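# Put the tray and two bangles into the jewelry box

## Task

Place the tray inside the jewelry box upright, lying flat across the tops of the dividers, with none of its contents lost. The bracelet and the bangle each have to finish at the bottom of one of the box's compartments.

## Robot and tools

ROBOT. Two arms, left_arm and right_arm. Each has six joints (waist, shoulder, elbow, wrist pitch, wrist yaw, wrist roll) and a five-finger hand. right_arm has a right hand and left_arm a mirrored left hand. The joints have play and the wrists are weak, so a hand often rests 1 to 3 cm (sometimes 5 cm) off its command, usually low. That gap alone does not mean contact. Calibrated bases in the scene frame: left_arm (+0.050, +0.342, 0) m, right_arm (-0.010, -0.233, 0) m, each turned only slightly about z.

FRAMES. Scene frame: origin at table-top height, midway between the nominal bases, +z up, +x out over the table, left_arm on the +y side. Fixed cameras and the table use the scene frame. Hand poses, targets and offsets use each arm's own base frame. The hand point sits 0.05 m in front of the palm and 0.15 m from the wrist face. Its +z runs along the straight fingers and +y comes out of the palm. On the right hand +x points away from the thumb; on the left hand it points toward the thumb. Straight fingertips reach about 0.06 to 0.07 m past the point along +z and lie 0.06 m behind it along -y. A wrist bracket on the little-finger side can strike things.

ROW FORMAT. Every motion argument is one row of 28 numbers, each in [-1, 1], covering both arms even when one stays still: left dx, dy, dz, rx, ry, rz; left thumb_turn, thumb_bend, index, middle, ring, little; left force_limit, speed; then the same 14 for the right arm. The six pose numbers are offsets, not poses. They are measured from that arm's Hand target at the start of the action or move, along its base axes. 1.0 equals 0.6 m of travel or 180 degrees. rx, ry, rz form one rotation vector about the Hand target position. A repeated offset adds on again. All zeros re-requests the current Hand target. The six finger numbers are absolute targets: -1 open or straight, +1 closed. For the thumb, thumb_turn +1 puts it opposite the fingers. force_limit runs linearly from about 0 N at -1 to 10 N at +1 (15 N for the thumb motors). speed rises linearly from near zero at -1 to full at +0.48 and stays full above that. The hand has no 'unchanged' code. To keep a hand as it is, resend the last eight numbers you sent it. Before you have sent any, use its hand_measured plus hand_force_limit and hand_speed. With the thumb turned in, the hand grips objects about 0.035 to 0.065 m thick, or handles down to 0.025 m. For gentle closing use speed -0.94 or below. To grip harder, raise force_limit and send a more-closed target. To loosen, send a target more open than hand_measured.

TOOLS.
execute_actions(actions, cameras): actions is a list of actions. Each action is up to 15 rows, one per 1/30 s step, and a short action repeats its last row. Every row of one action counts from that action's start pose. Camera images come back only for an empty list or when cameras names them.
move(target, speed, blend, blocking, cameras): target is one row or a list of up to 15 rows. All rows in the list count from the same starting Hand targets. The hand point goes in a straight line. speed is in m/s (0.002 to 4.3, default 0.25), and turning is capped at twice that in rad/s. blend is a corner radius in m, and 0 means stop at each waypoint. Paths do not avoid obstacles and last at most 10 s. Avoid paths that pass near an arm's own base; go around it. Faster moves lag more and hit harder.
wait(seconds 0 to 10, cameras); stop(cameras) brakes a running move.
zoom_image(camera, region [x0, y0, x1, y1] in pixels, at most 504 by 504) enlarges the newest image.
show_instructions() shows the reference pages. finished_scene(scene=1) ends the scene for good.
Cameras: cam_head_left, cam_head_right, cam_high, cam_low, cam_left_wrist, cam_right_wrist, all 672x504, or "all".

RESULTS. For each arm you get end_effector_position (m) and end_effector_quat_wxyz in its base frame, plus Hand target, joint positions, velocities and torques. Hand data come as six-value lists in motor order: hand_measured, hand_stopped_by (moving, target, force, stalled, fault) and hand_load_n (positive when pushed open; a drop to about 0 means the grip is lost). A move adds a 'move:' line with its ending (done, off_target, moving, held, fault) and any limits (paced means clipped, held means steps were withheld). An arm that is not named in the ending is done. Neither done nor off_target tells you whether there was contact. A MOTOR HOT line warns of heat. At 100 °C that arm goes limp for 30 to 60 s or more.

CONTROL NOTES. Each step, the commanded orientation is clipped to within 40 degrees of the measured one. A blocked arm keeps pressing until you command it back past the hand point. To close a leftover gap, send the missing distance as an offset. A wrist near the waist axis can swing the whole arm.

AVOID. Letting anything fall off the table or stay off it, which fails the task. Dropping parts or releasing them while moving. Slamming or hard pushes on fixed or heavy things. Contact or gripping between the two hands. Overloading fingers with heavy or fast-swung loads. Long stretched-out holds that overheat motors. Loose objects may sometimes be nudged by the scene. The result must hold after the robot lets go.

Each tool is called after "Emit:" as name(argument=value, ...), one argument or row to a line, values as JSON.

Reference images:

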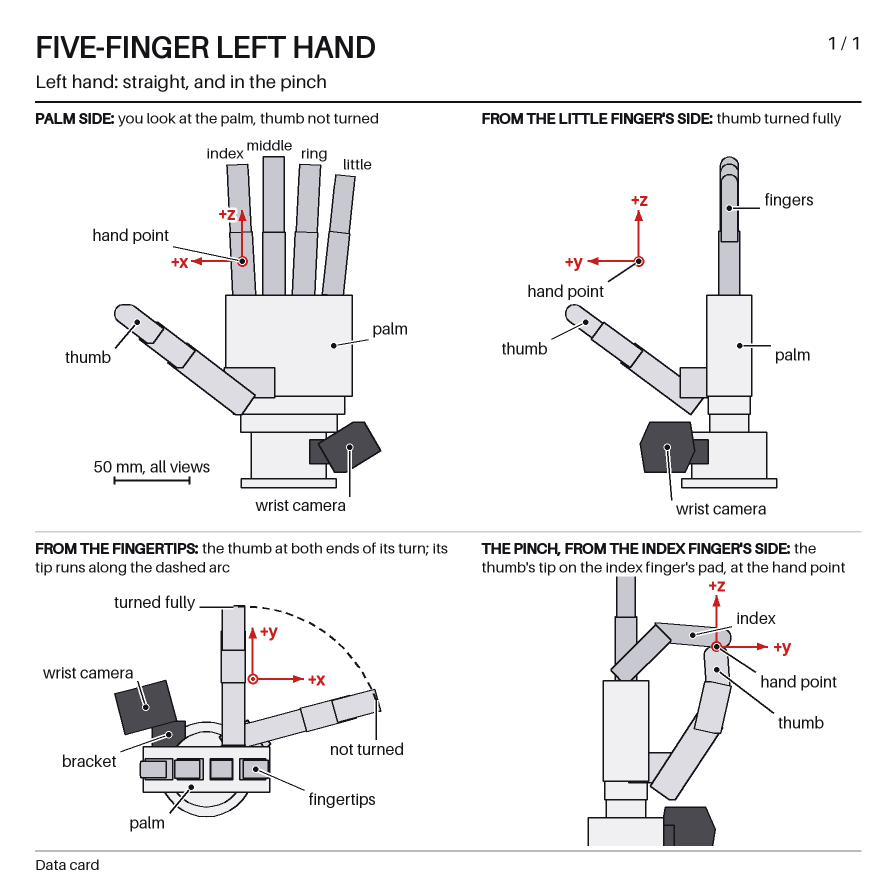

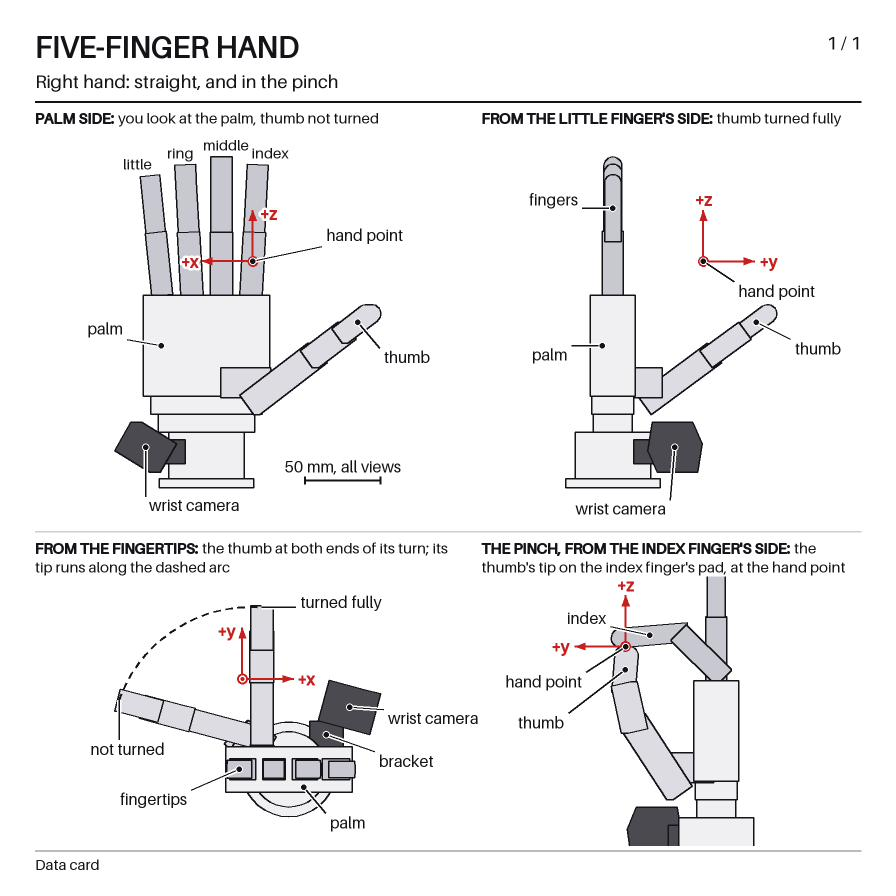

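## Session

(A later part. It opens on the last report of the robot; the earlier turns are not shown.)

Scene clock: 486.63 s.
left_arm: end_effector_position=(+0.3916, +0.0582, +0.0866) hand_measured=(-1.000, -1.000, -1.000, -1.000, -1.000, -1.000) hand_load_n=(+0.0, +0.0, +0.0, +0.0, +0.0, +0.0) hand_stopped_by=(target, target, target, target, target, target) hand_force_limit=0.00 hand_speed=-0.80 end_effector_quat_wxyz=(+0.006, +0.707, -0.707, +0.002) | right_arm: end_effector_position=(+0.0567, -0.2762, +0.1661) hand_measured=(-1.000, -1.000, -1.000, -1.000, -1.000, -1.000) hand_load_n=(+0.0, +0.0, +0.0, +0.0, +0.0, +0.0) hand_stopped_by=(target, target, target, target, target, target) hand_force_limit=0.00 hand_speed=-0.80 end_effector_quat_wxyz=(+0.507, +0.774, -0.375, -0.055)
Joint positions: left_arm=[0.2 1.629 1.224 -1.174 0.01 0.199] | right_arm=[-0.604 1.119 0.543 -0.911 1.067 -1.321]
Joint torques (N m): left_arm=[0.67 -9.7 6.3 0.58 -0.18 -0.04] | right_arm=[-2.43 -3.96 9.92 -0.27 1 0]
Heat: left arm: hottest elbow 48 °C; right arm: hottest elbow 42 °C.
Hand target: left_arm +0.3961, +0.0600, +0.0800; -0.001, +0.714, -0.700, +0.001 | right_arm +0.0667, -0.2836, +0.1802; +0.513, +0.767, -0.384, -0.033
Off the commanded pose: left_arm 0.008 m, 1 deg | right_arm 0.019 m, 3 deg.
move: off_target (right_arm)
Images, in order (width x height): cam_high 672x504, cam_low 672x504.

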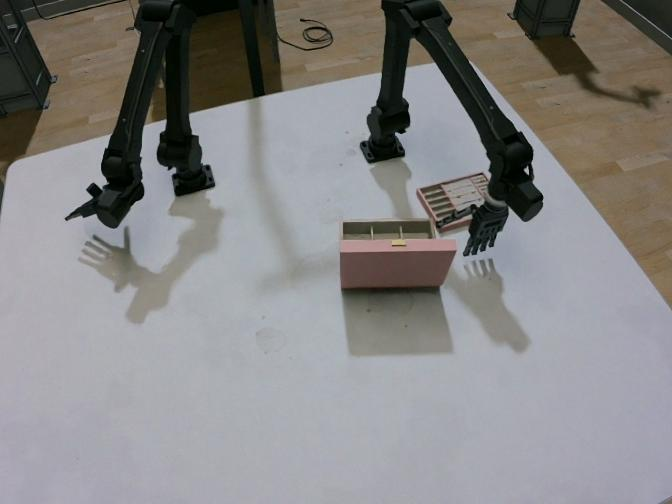

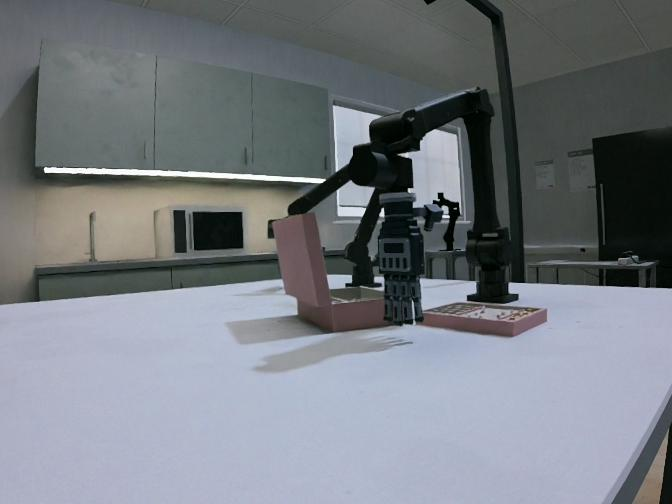

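Emit:
move(
  target=[
    [-0.01,0.072,-0.0167,0,0,-0.0944,-1,-1,-1,-1,-1,-1,0,-0.8,0,0,0,0,0,0,-1,-1,-1,-1,-1,-1,0,-0.8],
    [-0.2218,0.07,-0.0167,0,0,-0.0944,-1,-1,-1,-1,-1,-1,0,-0.8,0,0,0,0,0,0,-1,-1,-1,-1,-1,-1,0,-0.8],
  ],
  speed=[0.15,0.06],
  cameras=["cam_high","cam_low","cam_left_wrist","cam_head_right"],
)

Emit:
zoom_image(
  camera="cam_low",
  region=[280, 180, 580, 370],
)

Emit:
zoom_image(
  camera="cam_high",
  region=[330, 130, 570, 310],
)

Scene clock: 524.87 s.
left_arm: end_effector_position=(+0.2624, +0.0939, +0.0675) hand_measured=(-1.000, -1.000, -1.000, -1.000, -1.000, -1.000) hand_load_n=(+0.0, +0.0, +0.0, +0.0, +0.0, +0.0) hand_stopped_by=(target, target, target, target, target, target) hand_force_limit=0.00 hand_speed=-0.80 end_effector_quat_wxyz=(-0.016, -0.604, +0.796, +0.000) | right_arm: end_effector_position=(+0.0567, -0.2762, +0.1661) hand_measured=(-1.000, -1.000, -1.000, -1.000, -1.000, -1.000) hand_load_n=(+0.0, +0.0, +0.0, +0.0, +0.0, +0.0) hand_stopped_by=(target, target, target, target, target, target) hand_force_limit=0.00 hand_speed=-0.80 end_effector_quat_wxyz=(+0.507, +0.774, -0.375, -0.055)
Joint positions: left_arm=[0.322 1.384 0.888 -1.106 0.01 0.595] | right_arm=[-0.604 1.119 0.543 -0.911 1.067 -1.321]
Joint torques (N m): left_arm=[1.49 -8.06 5.78 0.38 -0.17 0.27] | right_arm=[-2.49 -4.13 9.8 -0.16 0.97 0.05]
Heat: left arm: hottest elbow 47 °C; right arm: hottest elbow 42 °C.
Hand target: left_arm +0.2630, +0.1020, +0.0700; +0.001, -0.603, +0.798, -0.001 | right_arm +0.0667, -0.2836, +0.1802; +0.513, +0.767, -0.384, -0.033
Off the commanded pose: left_arm 0.008 m, 2 deg | right_arm 0.019 m, 3 deg.
move: off_target (right_arm)
camera_calibration:
cam_left_wrist: T_world_to_cam=[[0.860674, -0.50893, -0.0152074, -0.174801], [-0.41277, -0.714918, 0.56437, 0.131727], [-0.298097, -0.479461, -0.825382, 0.294916], [0, 0, 0, 1]] pos_world=[0.292733, 0.146613, 0.166417]
Images, in order (width x height): cam_head_right 672x504, cam_high 672x504, cam_low 672x504, cam_left_wrist 672x504.

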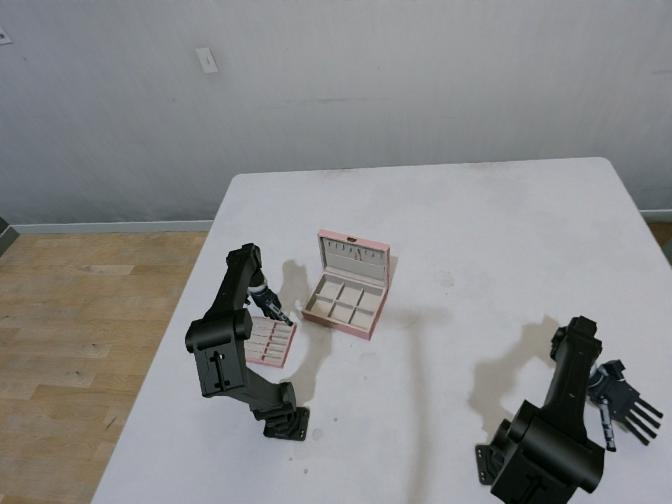

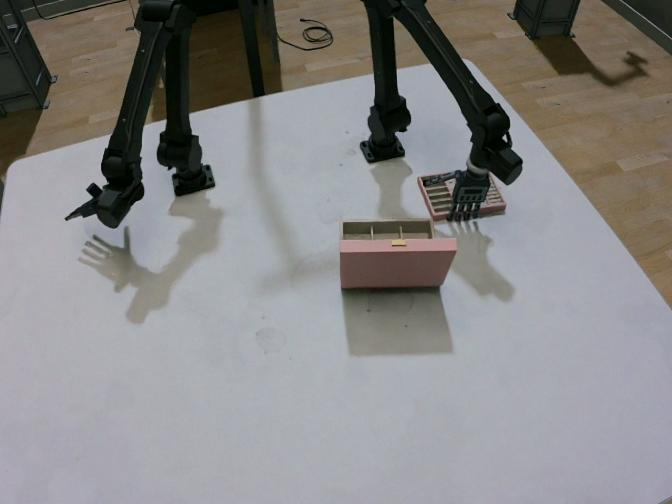

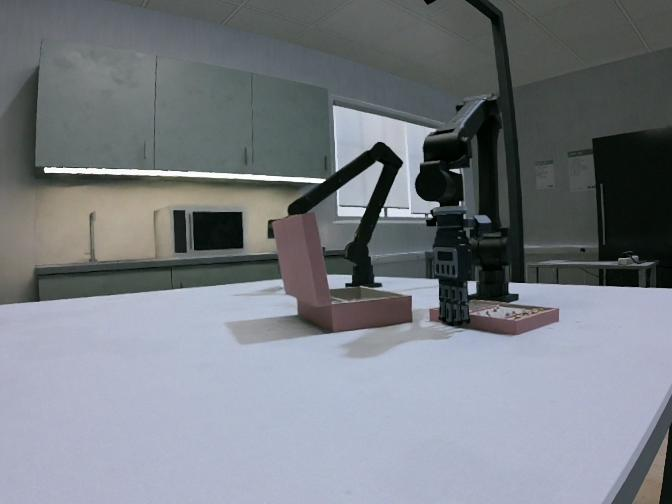

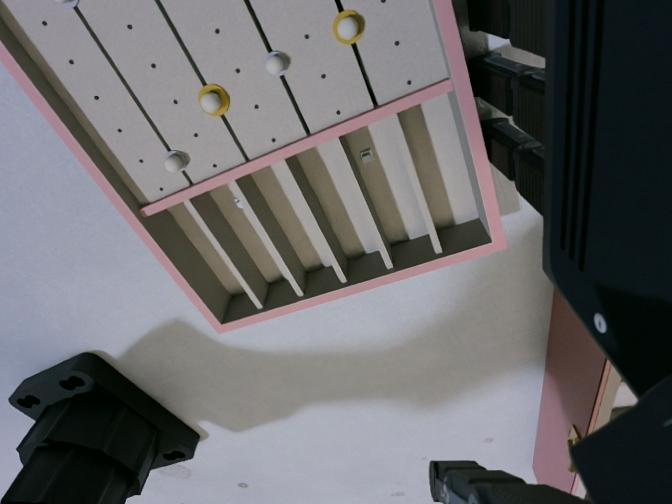

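Scaled by 1.680 from the camera's 672x504 image, which has a finer 960x720 frame.

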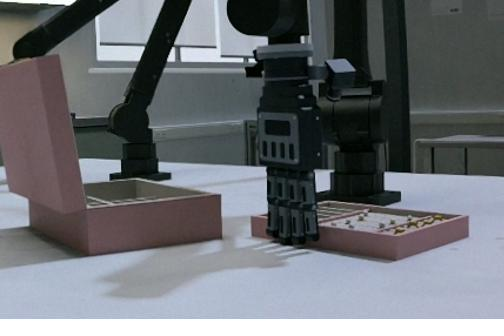

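Scaled by 2.100 from the camera's 672x504 image, which has a finer 960x720 frame.

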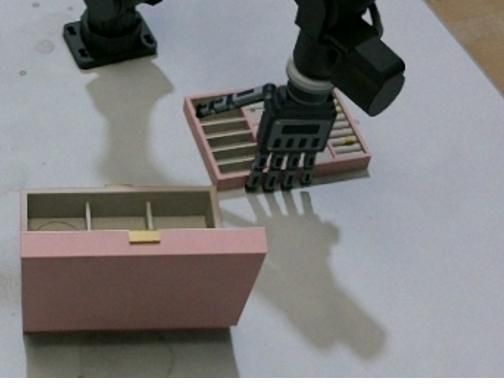

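Emit:
move(
  target=[
    [0.08,-0.024,0,0,0,0,-1,-1,-1,-1,-1,-1,0,-0.8,0,0,0,0,0,0,-1,-1,-1,-1,-1,-1,0,-0.8],
    [0.08,-0.024,0.15,0,0,0,-1,-1,-1,-1,-1,-1,0,-0.8,0,0,0,0,0,0,-1,-1,-1,-1,-1,-1,0,-0.8],
    [0.08,0.198,0.15,0,0,0.5,-1,-1,-1,-1,-1,-1,0,-0.8,0,0,0,0,0,0,-1,-1,-1,-1,-1,-1,0,-0.8],
  ],
  speed=[0.15,0.25,0.25],
  blend=[0.01,0.03,0],
  cameras=["cam_high","cam_low","cam_left_wrist","cam_head_right"],
)

Scene clock: 541.30 s.
left_arm: end_effector_position=(+0.2926, +0.2058, +0.1393) hand_measured=(-1.000, -1.000, -1.000, -1.000, -1.000, -1.000) hand_load_n=(+0.0, +0.0, +0.0, +0.0, +0.0, +0.0) hand_stopped_by=(target, target, target, target, target, target) hand_force_limit=0.00 hand_speed=-0.80 end_effector_quat_wxyz=(+0.017, +0.989, -0.146, -0.015) | right_arm: end_effector_position=(+0.0567, -0.2762, +0.1661) hand_measured=(-1.000, -1.000, -1.000, -1.000, -1.000, -1.000) hand_load_n=(+0.0, +0.0, +0.0, +0.0, +0.0, +0.0) hand_stopped_by=(target, target, target, target, target, target) hand_force_limit=0.00 hand_speed=-0.80 end_effector_quat_wxyz=(+0.507, +0.774, -0.375, -0.055)
Joint positions: left_arm=[0.77 1.433 1.142 -1.326 -0.003 -0.508] | right_arm=[-0.604 1.119 0.543 -0.911 1.067 -1.321]
Joint torques (N m): left_arm=[1.2 -7.47 12.22 -0.83 -0.21 -0.07] | right_arm=[-1.32 -4.42 9.76 -0.23 0.94 0.02]
Heat: left arm: hottest elbow 47 °C; right arm: hottest elbow 42 °C.
Hand target: left_arm +0.3110, +0.2208, +0.1600; -0.001, +0.990, -0.138, +0.000 | right_arm +0.0667, -0.2836, +0.1802; +0.513, +0.767, -0.384, -0.033
Off the commanded pose: left_arm 0.031 m, 3 deg | right_arm 0.019 m, 3 deg.
move: off_target (left_arm, right_arm)
camera_calibration:
cam_left_wrist: T_world_to_cam=[[0.525214, 0.849774, -0.0450961, -0.32002], [0.734865, -0.426196, 0.527571, -0.206438], [0.429096, -0.310227, -0.848313, 0.172456], [0, 0, 0, 1]] pos_world=[0.245783, 0.237462, 0.240775]
Images, in order (width x height): cam_head_right 672x504, cam_high 672x504, cam_low 672x504, cam_left_wrist 672x504.

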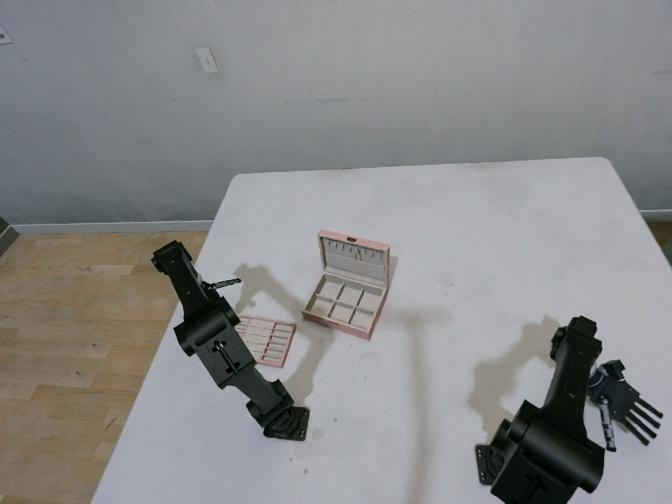

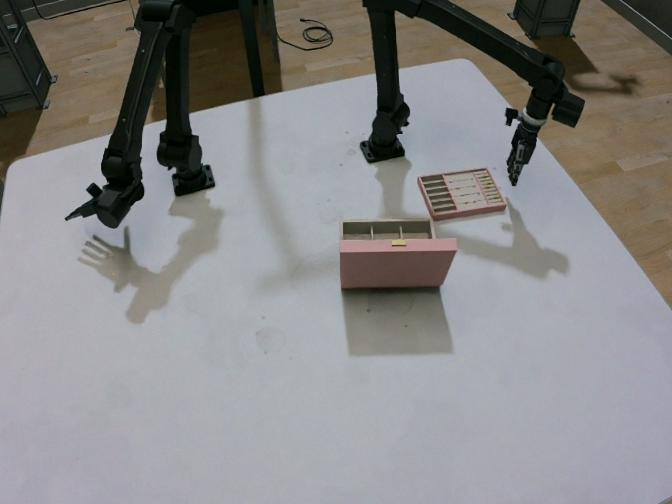

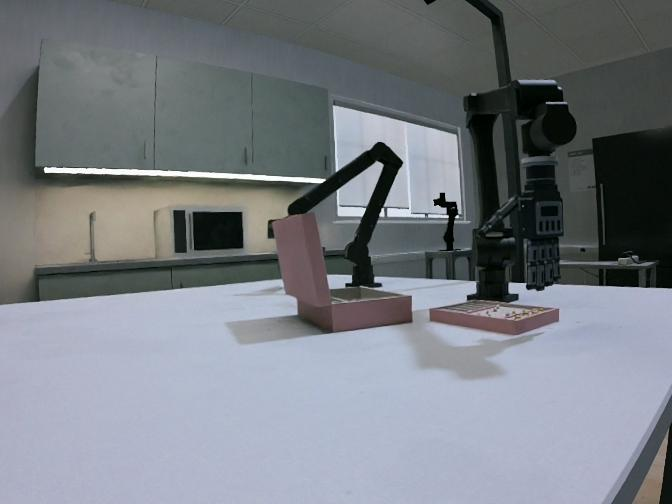

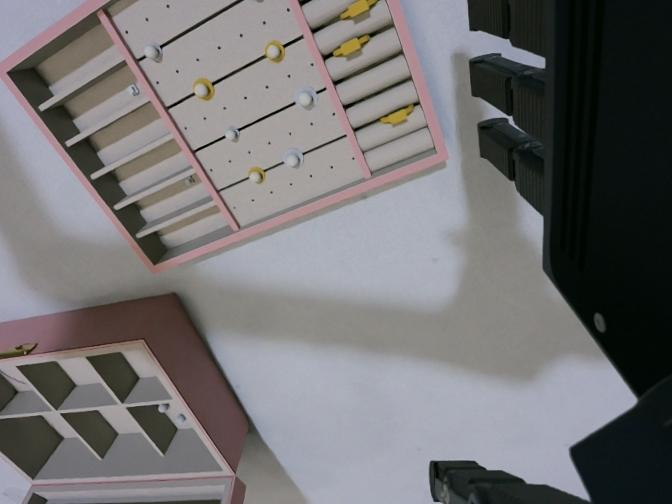

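Emit:
zoom_image(
  camera="cam_head_right",
  region=[220, 220, 400, 380],
)

Emit:
zoom_image(
  camera="cam_high",
  region=[330, 130, 570, 310],
)

Scaled by 2.800 from the camera's 672x504 image, which has a finer 960x720 frame.

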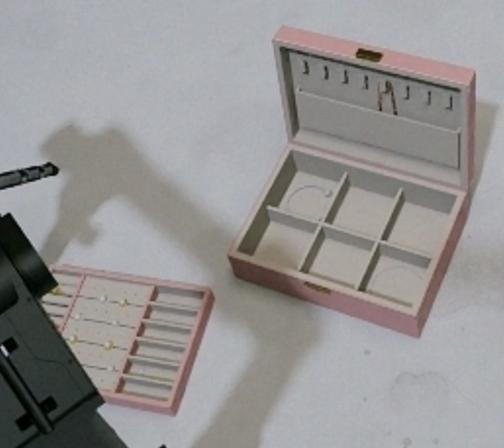

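Scaled by 2.100 from the camera's 672x504 image, which has a finer 960x720 frame.

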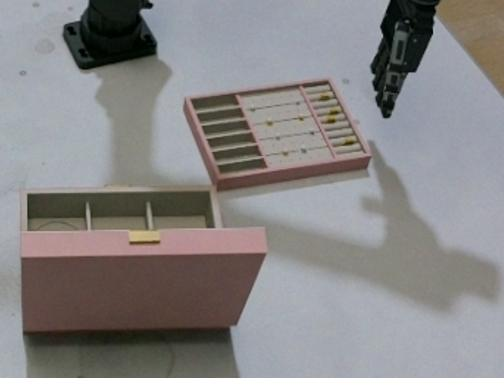

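Emit:
move(
  target=[
    [-0.045,0.016,0,0,0,0,-1,-1,-1,-1,-1,-1,0,-0.8,0,0,0,0,0,0,-1,-1,-1,-1,-1,-1,0,-0.8],
    [-0.045,0.016,-0.14,0,0,0,-1,-1,-1,-1,-1,-1,0,-0.8,0,0,0,0,0,0,-1,-1,-1,-1,-1,-1,0,-0.8],
  ],
  speed=0.15,
  cameras=["cam_high","cam_low","cam_left_wrist","cam_head_right"],
)

Emit:
zoom_image(
  camera="cam_high",
  region=[330, 130, 570, 310],
)

Emit:
zoom_image(
  camera="cam_low",
  region=[400, 180, 600, 370],
)

Scene clock: 578.50 s.
left_arm: end_effector_position=(+0.2808, +0.2260, +0.0778) hand_measured=(-1.000, -1.000, -1.000, -1.000, -1.000, -1.000) hand_load_n=(+0.0, +0.0, +0.0, +0.0, +0.0, +0.0) hand_stopped_by=(target, target, target, target, target, target) hand_force_limit=0.00 hand_speed=-0.80 end_effector_quat_wxyz=(+0.007, +0.991, -0.130, -0.007) | right_arm: end_effector_position=(+0.0567, -0.2762, +0.1661) hand_measured=(-1.000, -1.000, -1.000, -1.000, -1.000, -1.000) hand_load_n=(+0.0, +0.0, +0.0, +0.0, +0.0, -0.5) hand_stopped_by=(target, target, target, target, target, target) hand_force_limit=0.00 hand_speed=-0.80 end_effector_quat_wxyz=(+0.507, +0.774, -0.375, -0.055)
Joint positions: left_arm=[0.83 1.486 1.03 -1.134 -0.004 -0.48] | right_arm=[-0.604 1.119 0.543 -0.911 1.067 -1.321]
Joint torques (N m): left_arm=[1.03 -7.94 6.34 0.65 -0.13 0.22] | right_arm=[-2.37 -4.89 9.8 -0.23 0.99 0.02]
Heat: left arm: hottest elbow 50 °C; right arm: hottest elbow 42 °C.
Hand target: left_arm +0.2840, +0.2304, +0.0760; -0.001, +0.990, -0.138, +0.000 | right_arm +0.0667, -0.2836, +0.1802; +0.513, +0.767, -0.384, -0.033
Off the commanded pose: left_arm 0.006 m, 2 deg | right_arm 0.019 m, 3 deg.
move: off_target (right_arm)
camera_calibration:
cam_left_wrist: T_world_to_cam=[[0.49812, 0.866885, -0.0196647, -0.332019], [0.739023, -0.412568, 0.532572, -0.161324], [0.453566, -0.279817, -0.846156, 0.117691], [0, 0, 0, 1]] pos_world=[0.231227, 0.254197, 0.178973]
Images, in order (width x height): cam_head_right 672x504, cam_high 672x504, cam_low 672x504, cam_left_wrist 672x504.

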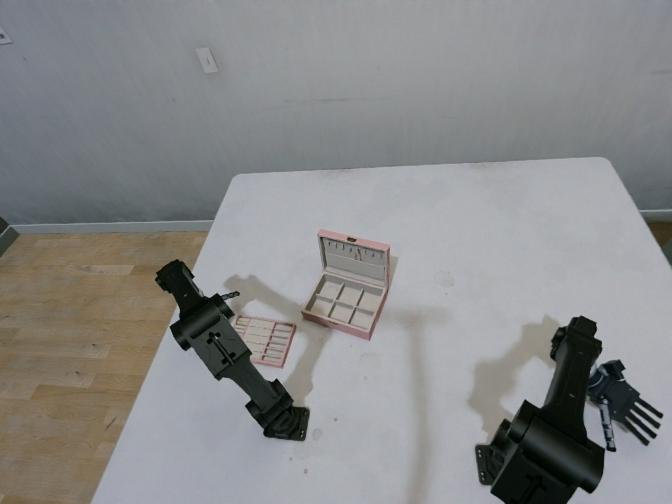

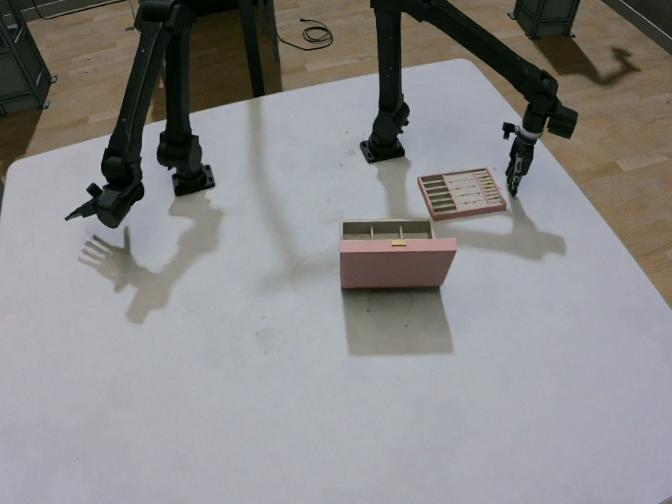

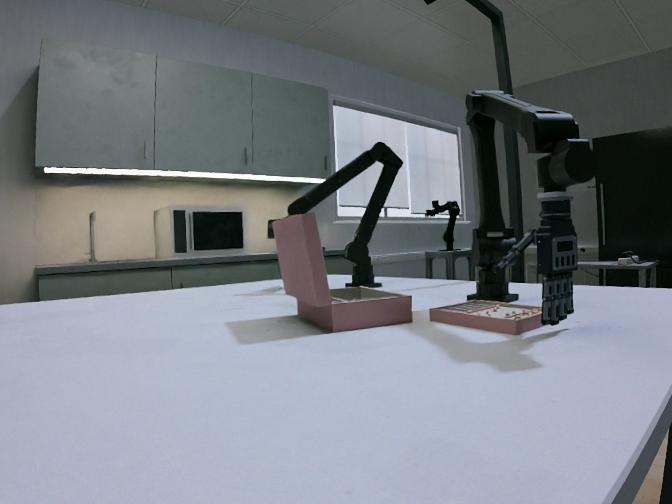

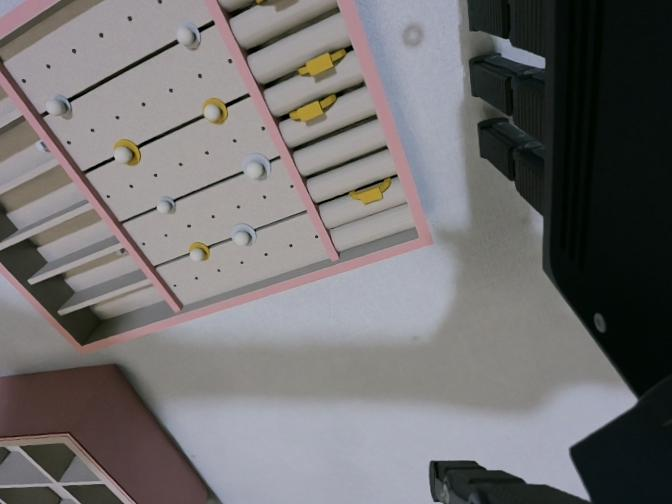

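Scaled by 2.100 from the camera's 672x504 image, which has a finer 960x720 frame.

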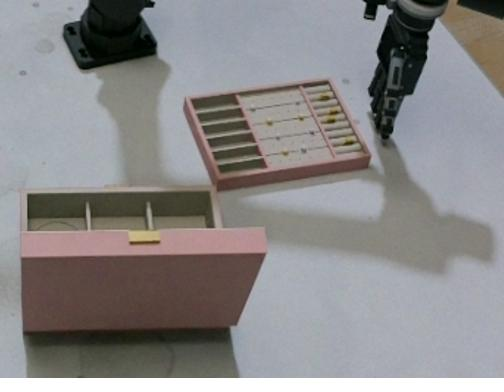

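Scaled by 2.520 from the camera's 672x504 image, which has a finer 960x720 frame.

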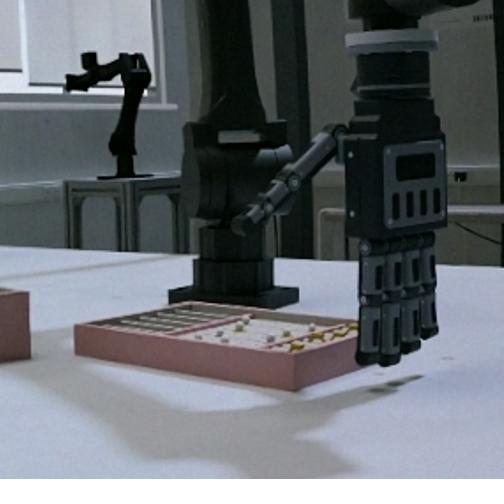

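Emit:
move(
  target=[-0.0367,-0.2217,0,0,0,0,-1,-1,-1,-1,-1,-1,0,-0.8,0,0,0,0,0,0,-1,-1,-1,-1,-1,-1,0,-0.8],
  speed=0.07,
  cameras=["cam_high","cam_low","cam_left_wrist","cam_head_right"],
)

Emit:
zoom_image(
  camera="cam_head_right",
  region=[220, 220, 400, 380],
)

Emit:
zoom_image(
  camera="cam_high",
  region=[330, 130, 570, 310],
)

Scene clock: 591.63 s.
left_arm: end_effector_position=(+0.2603, +0.0987, +0.0721) hand_measured=(-1.000, -1.000, -1.000, -1.000, -1.000, -1.000) hand_load_n=(+0.0, +0.0, +0.0, +0.0, +0.0, +0.0) hand_stopped_by=(target, target, target, target, target, target) hand_force_limit=0.00 hand_speed=-0.80 end_effector_quat_wxyz=(+0.004, +0.989, -0.146, -0.007) | right_arm: end_effector_position=(+0.0567, -0.2762, +0.1661) hand_measured=(-1.000, -1.000, -1.000, -1.000, -1.000, -1.000) hand_load_n=(+0.5, +0.0, +0.0, +0.0, +0.0, +0.0) hand_stopped_by=(target, target, target, target, target, target) hand_force_limit=0.00 hand_speed=-0.80 end_effector_quat_wxyz=(+0.507, +0.774, -0.375, -0.055)
Joint positions: left_arm=[0.586 1.233 0.771 -1.125 -0.004 -0.692] | right_arm=[-0.604 1.119 0.543 -0.911 1.067 -1.321]
Joint torques (N m): left_arm=[-0.44 -6.24 6.15 -0.2 -0.15 -0.07] | right_arm=[-2.2 -4.6 9.76 -0.02 0.99 0.08]
Heat: left arm: hottest elbow 49 °C; right arm: hottest elbow 42 °C.
Hand target: left_arm +0.2620, +0.0974, +0.0760; -0.001, +0.990, -0.138, +0.000 | right_arm +0.0667, -0.2836, +0.1802; +0.513, +0.767, -0.384, -0.033
Off the commanded pose: left_arm 0.004 m, 1 deg | right_arm 0.019 m, 3 deg.
move: off_target (right_arm)
camera_calibration:
cam_left_wrist: T_world_to_cam=[[0.525822, 0.850467, -0.0147439, -0.217567], [0.724938, -0.439009, 0.530788, -0.189186], [0.444945, -0.289788, -0.847376, 0.0898858], [0, 0, 0, 1]] pos_world=[0.211555, 0.128027, 0.173377]
Images, in order (width x height): cam_head_right 672x504, cam_high 672x504, cam_low 672x504, cam_left_wrist 672x504.

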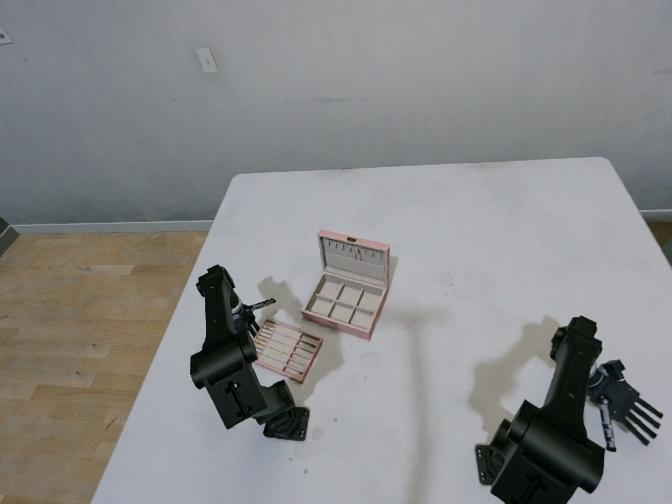

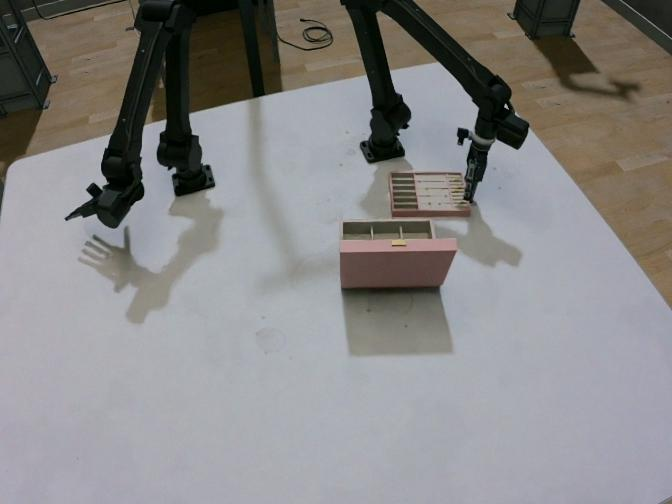

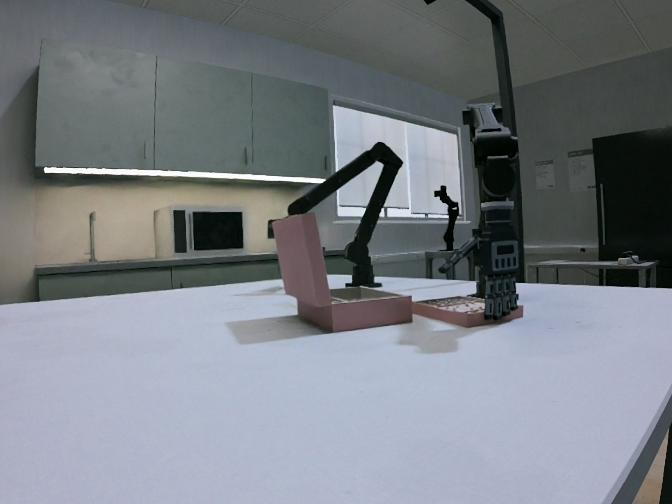

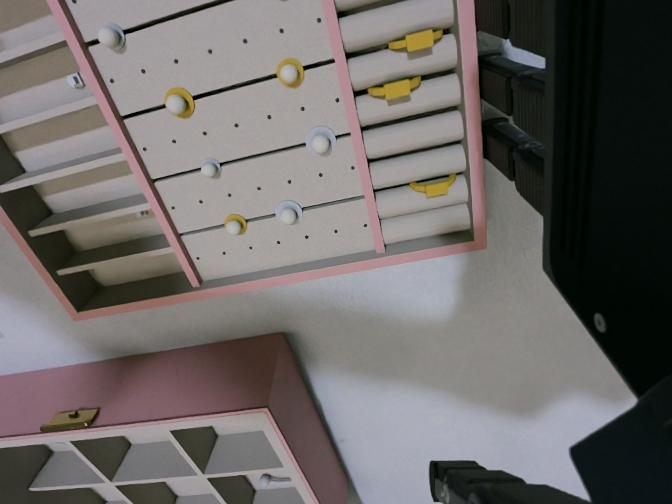

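Scaled by 2.800 from the camera's 672x504 image, which has a finer 960x720 frame.

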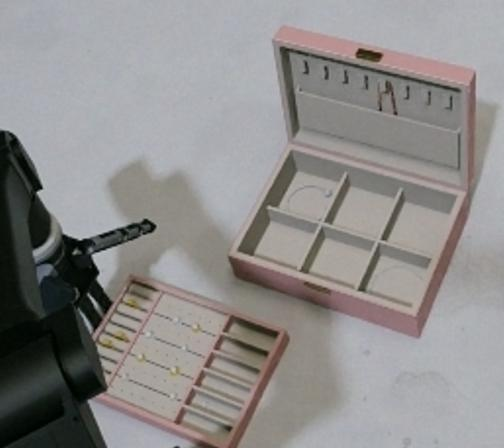

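Scaled by 2.100 from the camera's 672x504 image, which has a finer 960x720 frame.

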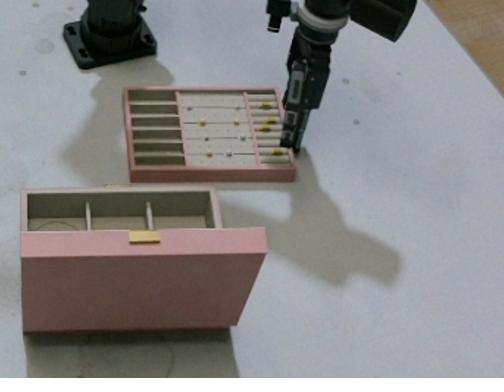

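Emit:
move(
  target=[-0.045,-0.2217,0,0,0,0,-1,-1,-1,-1,-1,-1,0,-0.8,0,0,0,0,0,0,-1,-1,-1,-1,-1,-1,0,-0.8],
  speed=0.07,
  cameras=["cam_high","cam_low","cam_left_wrist","cam_head_right"],
)

Emit:
zoom_image(
  camera="cam_head_right",
  region=[220, 220, 400, 380],
)

Emit:
zoom_image(
  camera="cam_high",
  region=[290, 130, 530, 310],
)

Scene clock: 611.27 s.
left_arm: end_effector_position=(+0.2375, -0.0334, +0.0733) hand_measured=(-1.000, -1.000, -1.000, -1.000, -1.000, -1.000) hand_load_n=(+0.0, +0.0, +0.0, +0.0, +0.0, +0.0) hand_stopped_by=(target, target, target, target, target, target) hand_force_limit=0.00 hand_speed=-0.80 end_effector_quat_wxyz=(-0.002, +0.990, -0.144, -0.002) | right_arm: end_effector_position=(+0.0567, -0.2762, +0.1661) hand_measured=(-1.000, -1.000, -1.000, -1.000, -1.000, -1.000) hand_load_n=(+0.0, +0.0, +0.0, +0.0, +0.0, +0.0) hand_stopped_by=(target, target, target, target, target, target) hand_force_limit=0.00 hand_speed=-0.80 end_effector_quat_wxyz=(+0.507, +0.774, -0.375, -0.055)
Joint positions: left_arm=[0.143 1 0.613 -1.186 -0.006 -1.138] | right_arm=[-0.604 1.119 0.543 -0.911 1.067 -1.321]
Joint torques (N m): left_arm=[-0.15 -3.49 6.37 -0.72 -0.14 -0.03] | right_arm=[-2.61 -5.01 9.72 -0.01 0.96 0.04]
Heat: left arm: hottest elbow 48 °C; right arm: hottest elbow 43 °C.
Hand target: left_arm +0.2350, -0.0357, +0.0760; -0.001, +0.990, -0.138, +0.000 | right_arm +0.0667, -0.2836, +0.1802; +0.513, +0.767, -0.384, -0.033
Off the commanded pose: left_arm 0.004 m, 1 deg | right_arm 0.019 m, 3 deg.
move: off_target (right_arm)
camera_calibration:
cam_left_wrist: T_world_to_cam=[[0.523337, 0.852125, 0.000873232, -0.093596], [0.719554, -0.442466, 0.535225, -0.230458], [0.456465, -0.279475, -0.844709, 0.0601907], [0, 0, 0, 1]] pos_world=[0.187334, -0.00539245, 0.174272]
Images, in order (width x height): cam_head_right 672x504, cam_high 672x504, cam_low 672x504, cam_left_wrist 672x504.

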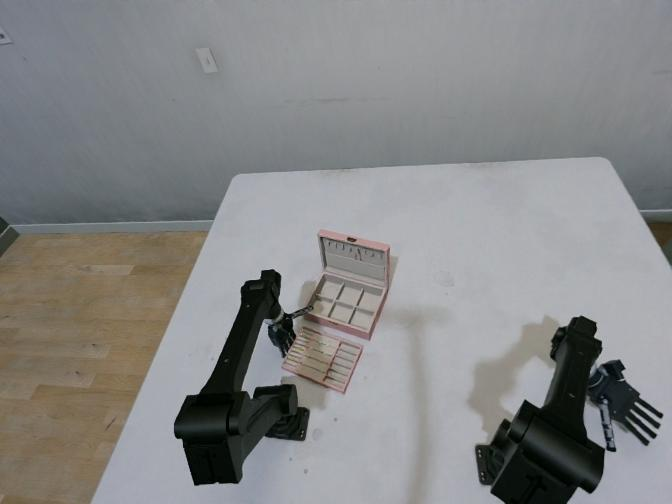

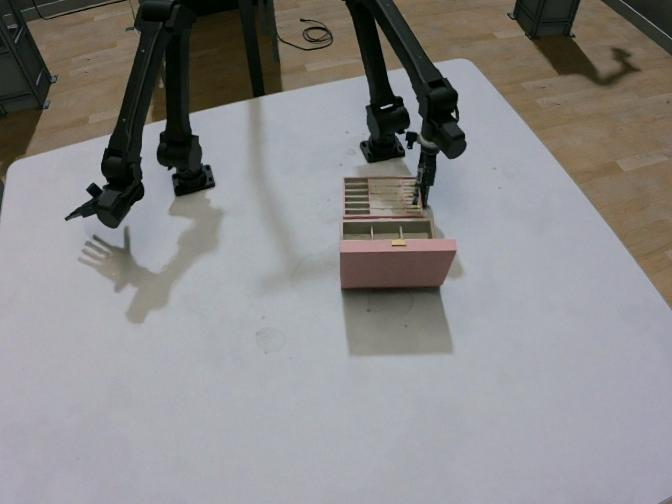

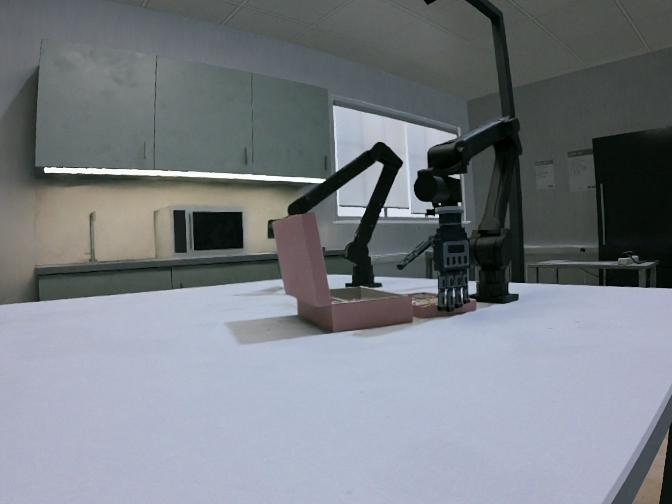

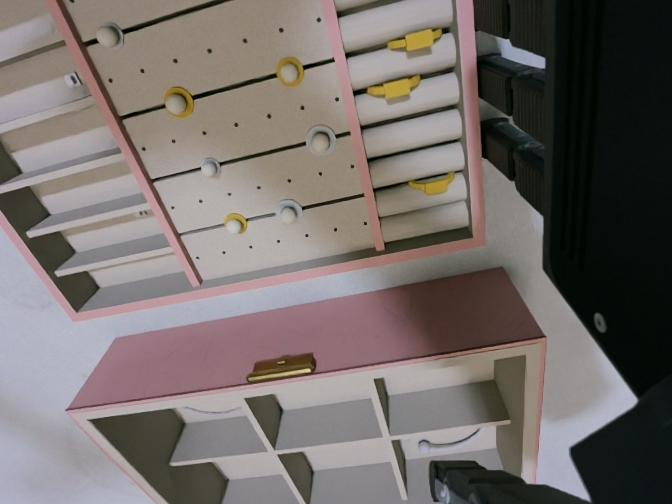

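Scaled by 2.800 from the camera's 672x504 image, which has a finer 960x720 frame.

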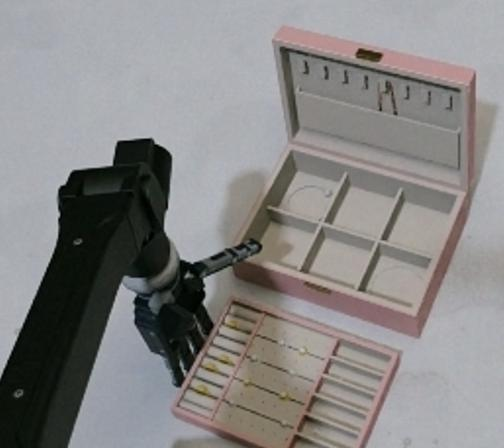

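Scaled by 2.100 from the camera's 672x504 image, which has a finer 960x720 frame.

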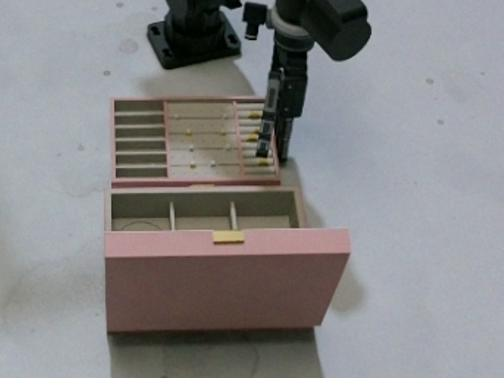

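Emit:
move(
  target=[
    [-0.0208,0.028,0,0,0,0,1,-1,-1,-1,-1,-1,0,-0.3,0.389,0.306,0.0667,0.2132,-0.2798,-0.2239,-1,-1,-1,-1,-1,-1,0,-0.8],
    [-0.0208,0.028,0,0,0,0,1,-1,-1,-1,-1,-1,0,-0.3,0.1405,0.942,-0.017,0.3408,-0.0754,0.178,-1,-1,-1,-1,-1,-1,0,-0.8],
  ],
  speed=[0.25,0.25],
  cameras=["all"],
)

Emit:
zoom_image(
  camera="cam_head_right",
  region=[250, 220, 450, 420],
)

Emit:
zoom_image(
  camera="cam_high",
  region=[250, 100, 490, 280],
)

Scene clock: 674.60 s.
left_arm: end_effector_position=(+0.2270, -0.0207, +0.0738) hand_measured=(+1.000, -1.000, -1.000, -1.000, -1.000, -1.000) hand_load_n=(+0.0, +0.0, +0.0, +0.0, +0.0, +0.0) hand_stopped_by=(target, target, target, target, target, target) hand_force_limit=0.00 hand_speed=-0.30 end_effector_quat_wxyz=(-0.002, +0.991, -0.136, -0.002) | right_arm: end_effector_position=(+0.1353, +0.2568, +0.1524) hand_measured=(-1.000, -1.000, -1.000, -1.000, -1.000, -1.000) hand_load_n=(+0.0, +0.0, +0.0, +0.5, +0.0, +0.0) hand_stopped_by=(target, target, target, target, target, target) hand_force_limit=0.00 hand_speed=-0.80 end_effector_quat_wxyz=(+0.035, +0.986, -0.160, -0.019)
Joint positions: left_arm=[0.207 0.968 0.596 -1.201 -0.006 -1.091] | right_arm=[1.025 1.357 1.09 -1.384 -0.008 -0.224]
Joint torques (N m): left_arm=[1.55 -2.73 6.52 -0.65 -0.17 0.22] | right_arm=[-1.79 -7.82 13.5 -0.08 0.09 -0.05]
Heat: left arm: hottest elbow 46 °C; right arm: hottest elbow 44 °C.
Hand target: left_arm +0.2225, -0.0189, +0.0760; -0.001, +0.990, -0.138, +0.000 | right_arm +0.1510, +0.2816, +0.1700; +0.000, +0.988, -0.153, -0.001
Off the commanded pose: left_arm 0.005 m, 0 deg | right_arm 0.034 m, 5 deg.
move: off_target (right_arm)
camera_calibration:
cam_left_wrist: T_world_to_cam=[[0.508894, 0.860829, 0.000704618, -0.0954867], [0.727017, -0.430226, 0.535118, -0.218992], [0.460948, -0.271806, -0.844777, 0.068087], [0, 0, 0, 1]] pos_world=[0.176419, 0.00648788, 0.174772]
cam_right_wrist: T_world_to_cam=[[-0.013593, -0.995116, 0.0977719, 0.237019], [-0.847269, 0.0633884, 0.527369, 0.0179742], [-0.53099, -0.0756705, -0.843992, 0.334403], [0, 0, 0, 1]] pos_world=[0.196016, 0.260027, 0.249581]

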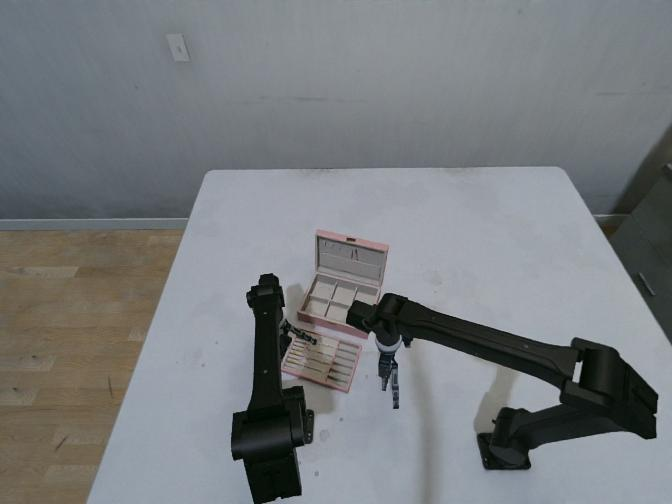

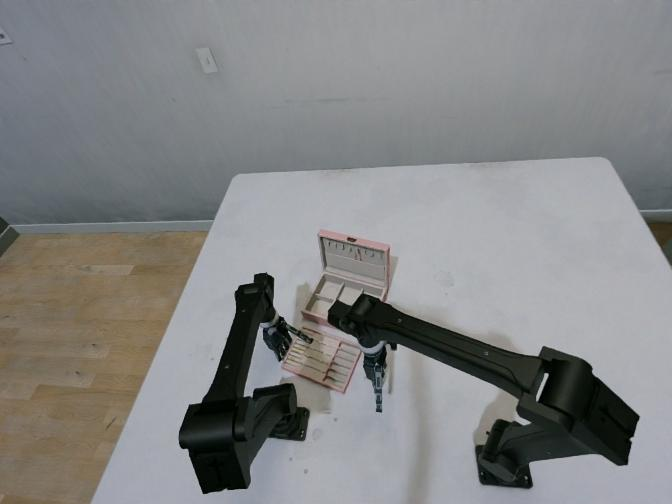

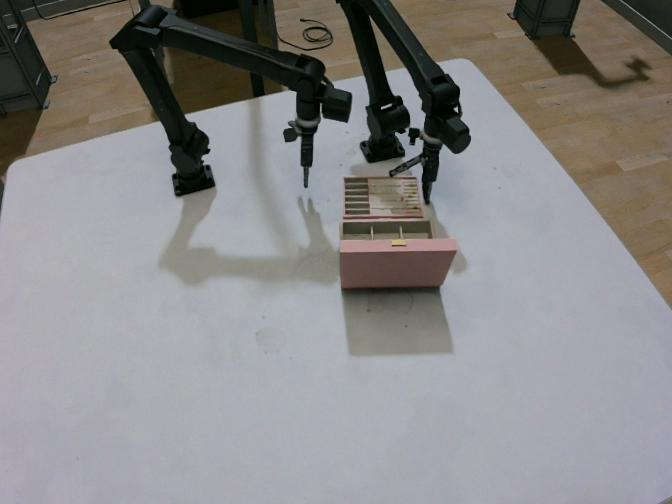

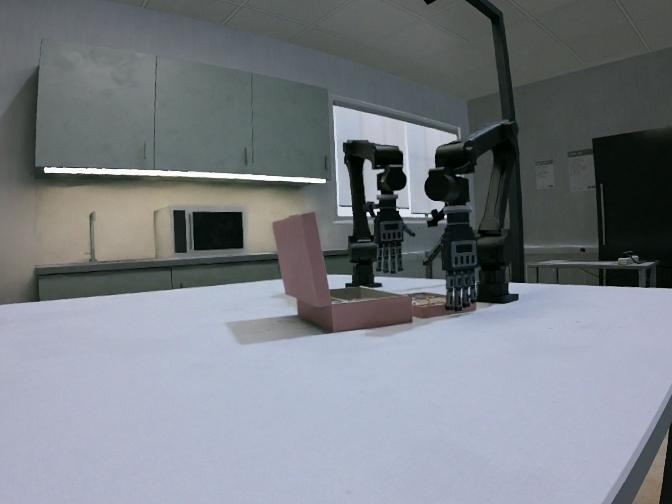

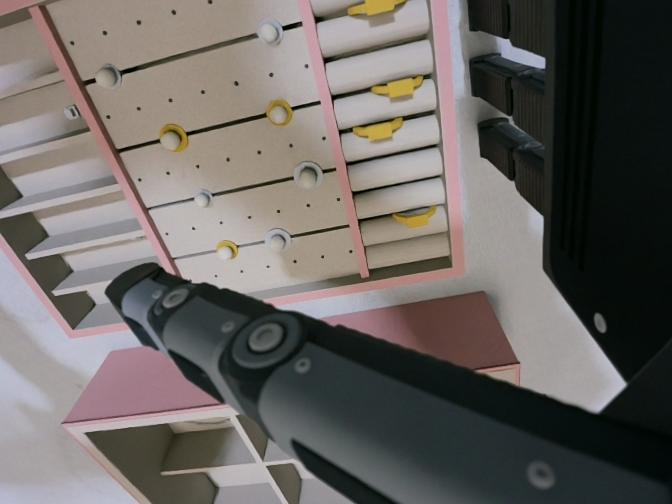

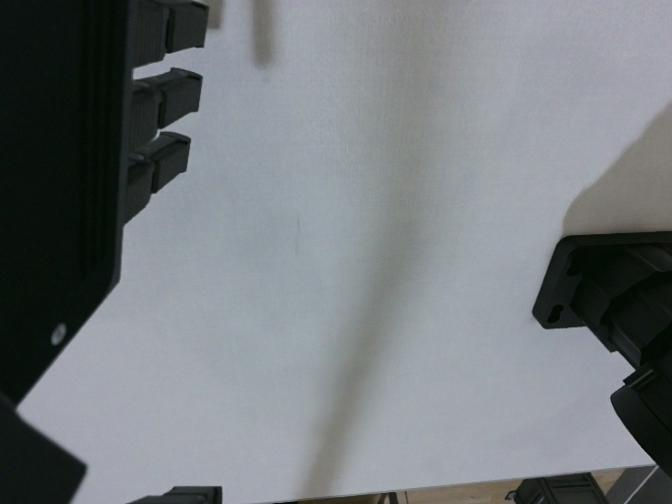

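Scaled by 2.520 from the camera's 672x504 image, which has a finer 960x720 frame.

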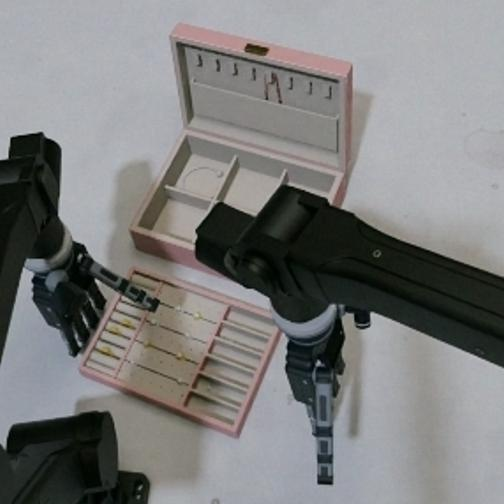

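Scaled by 2.100 from the camera's 672x504 image, which has a finer 960x720 frame.

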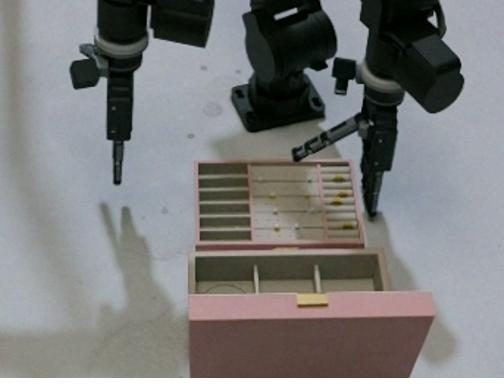

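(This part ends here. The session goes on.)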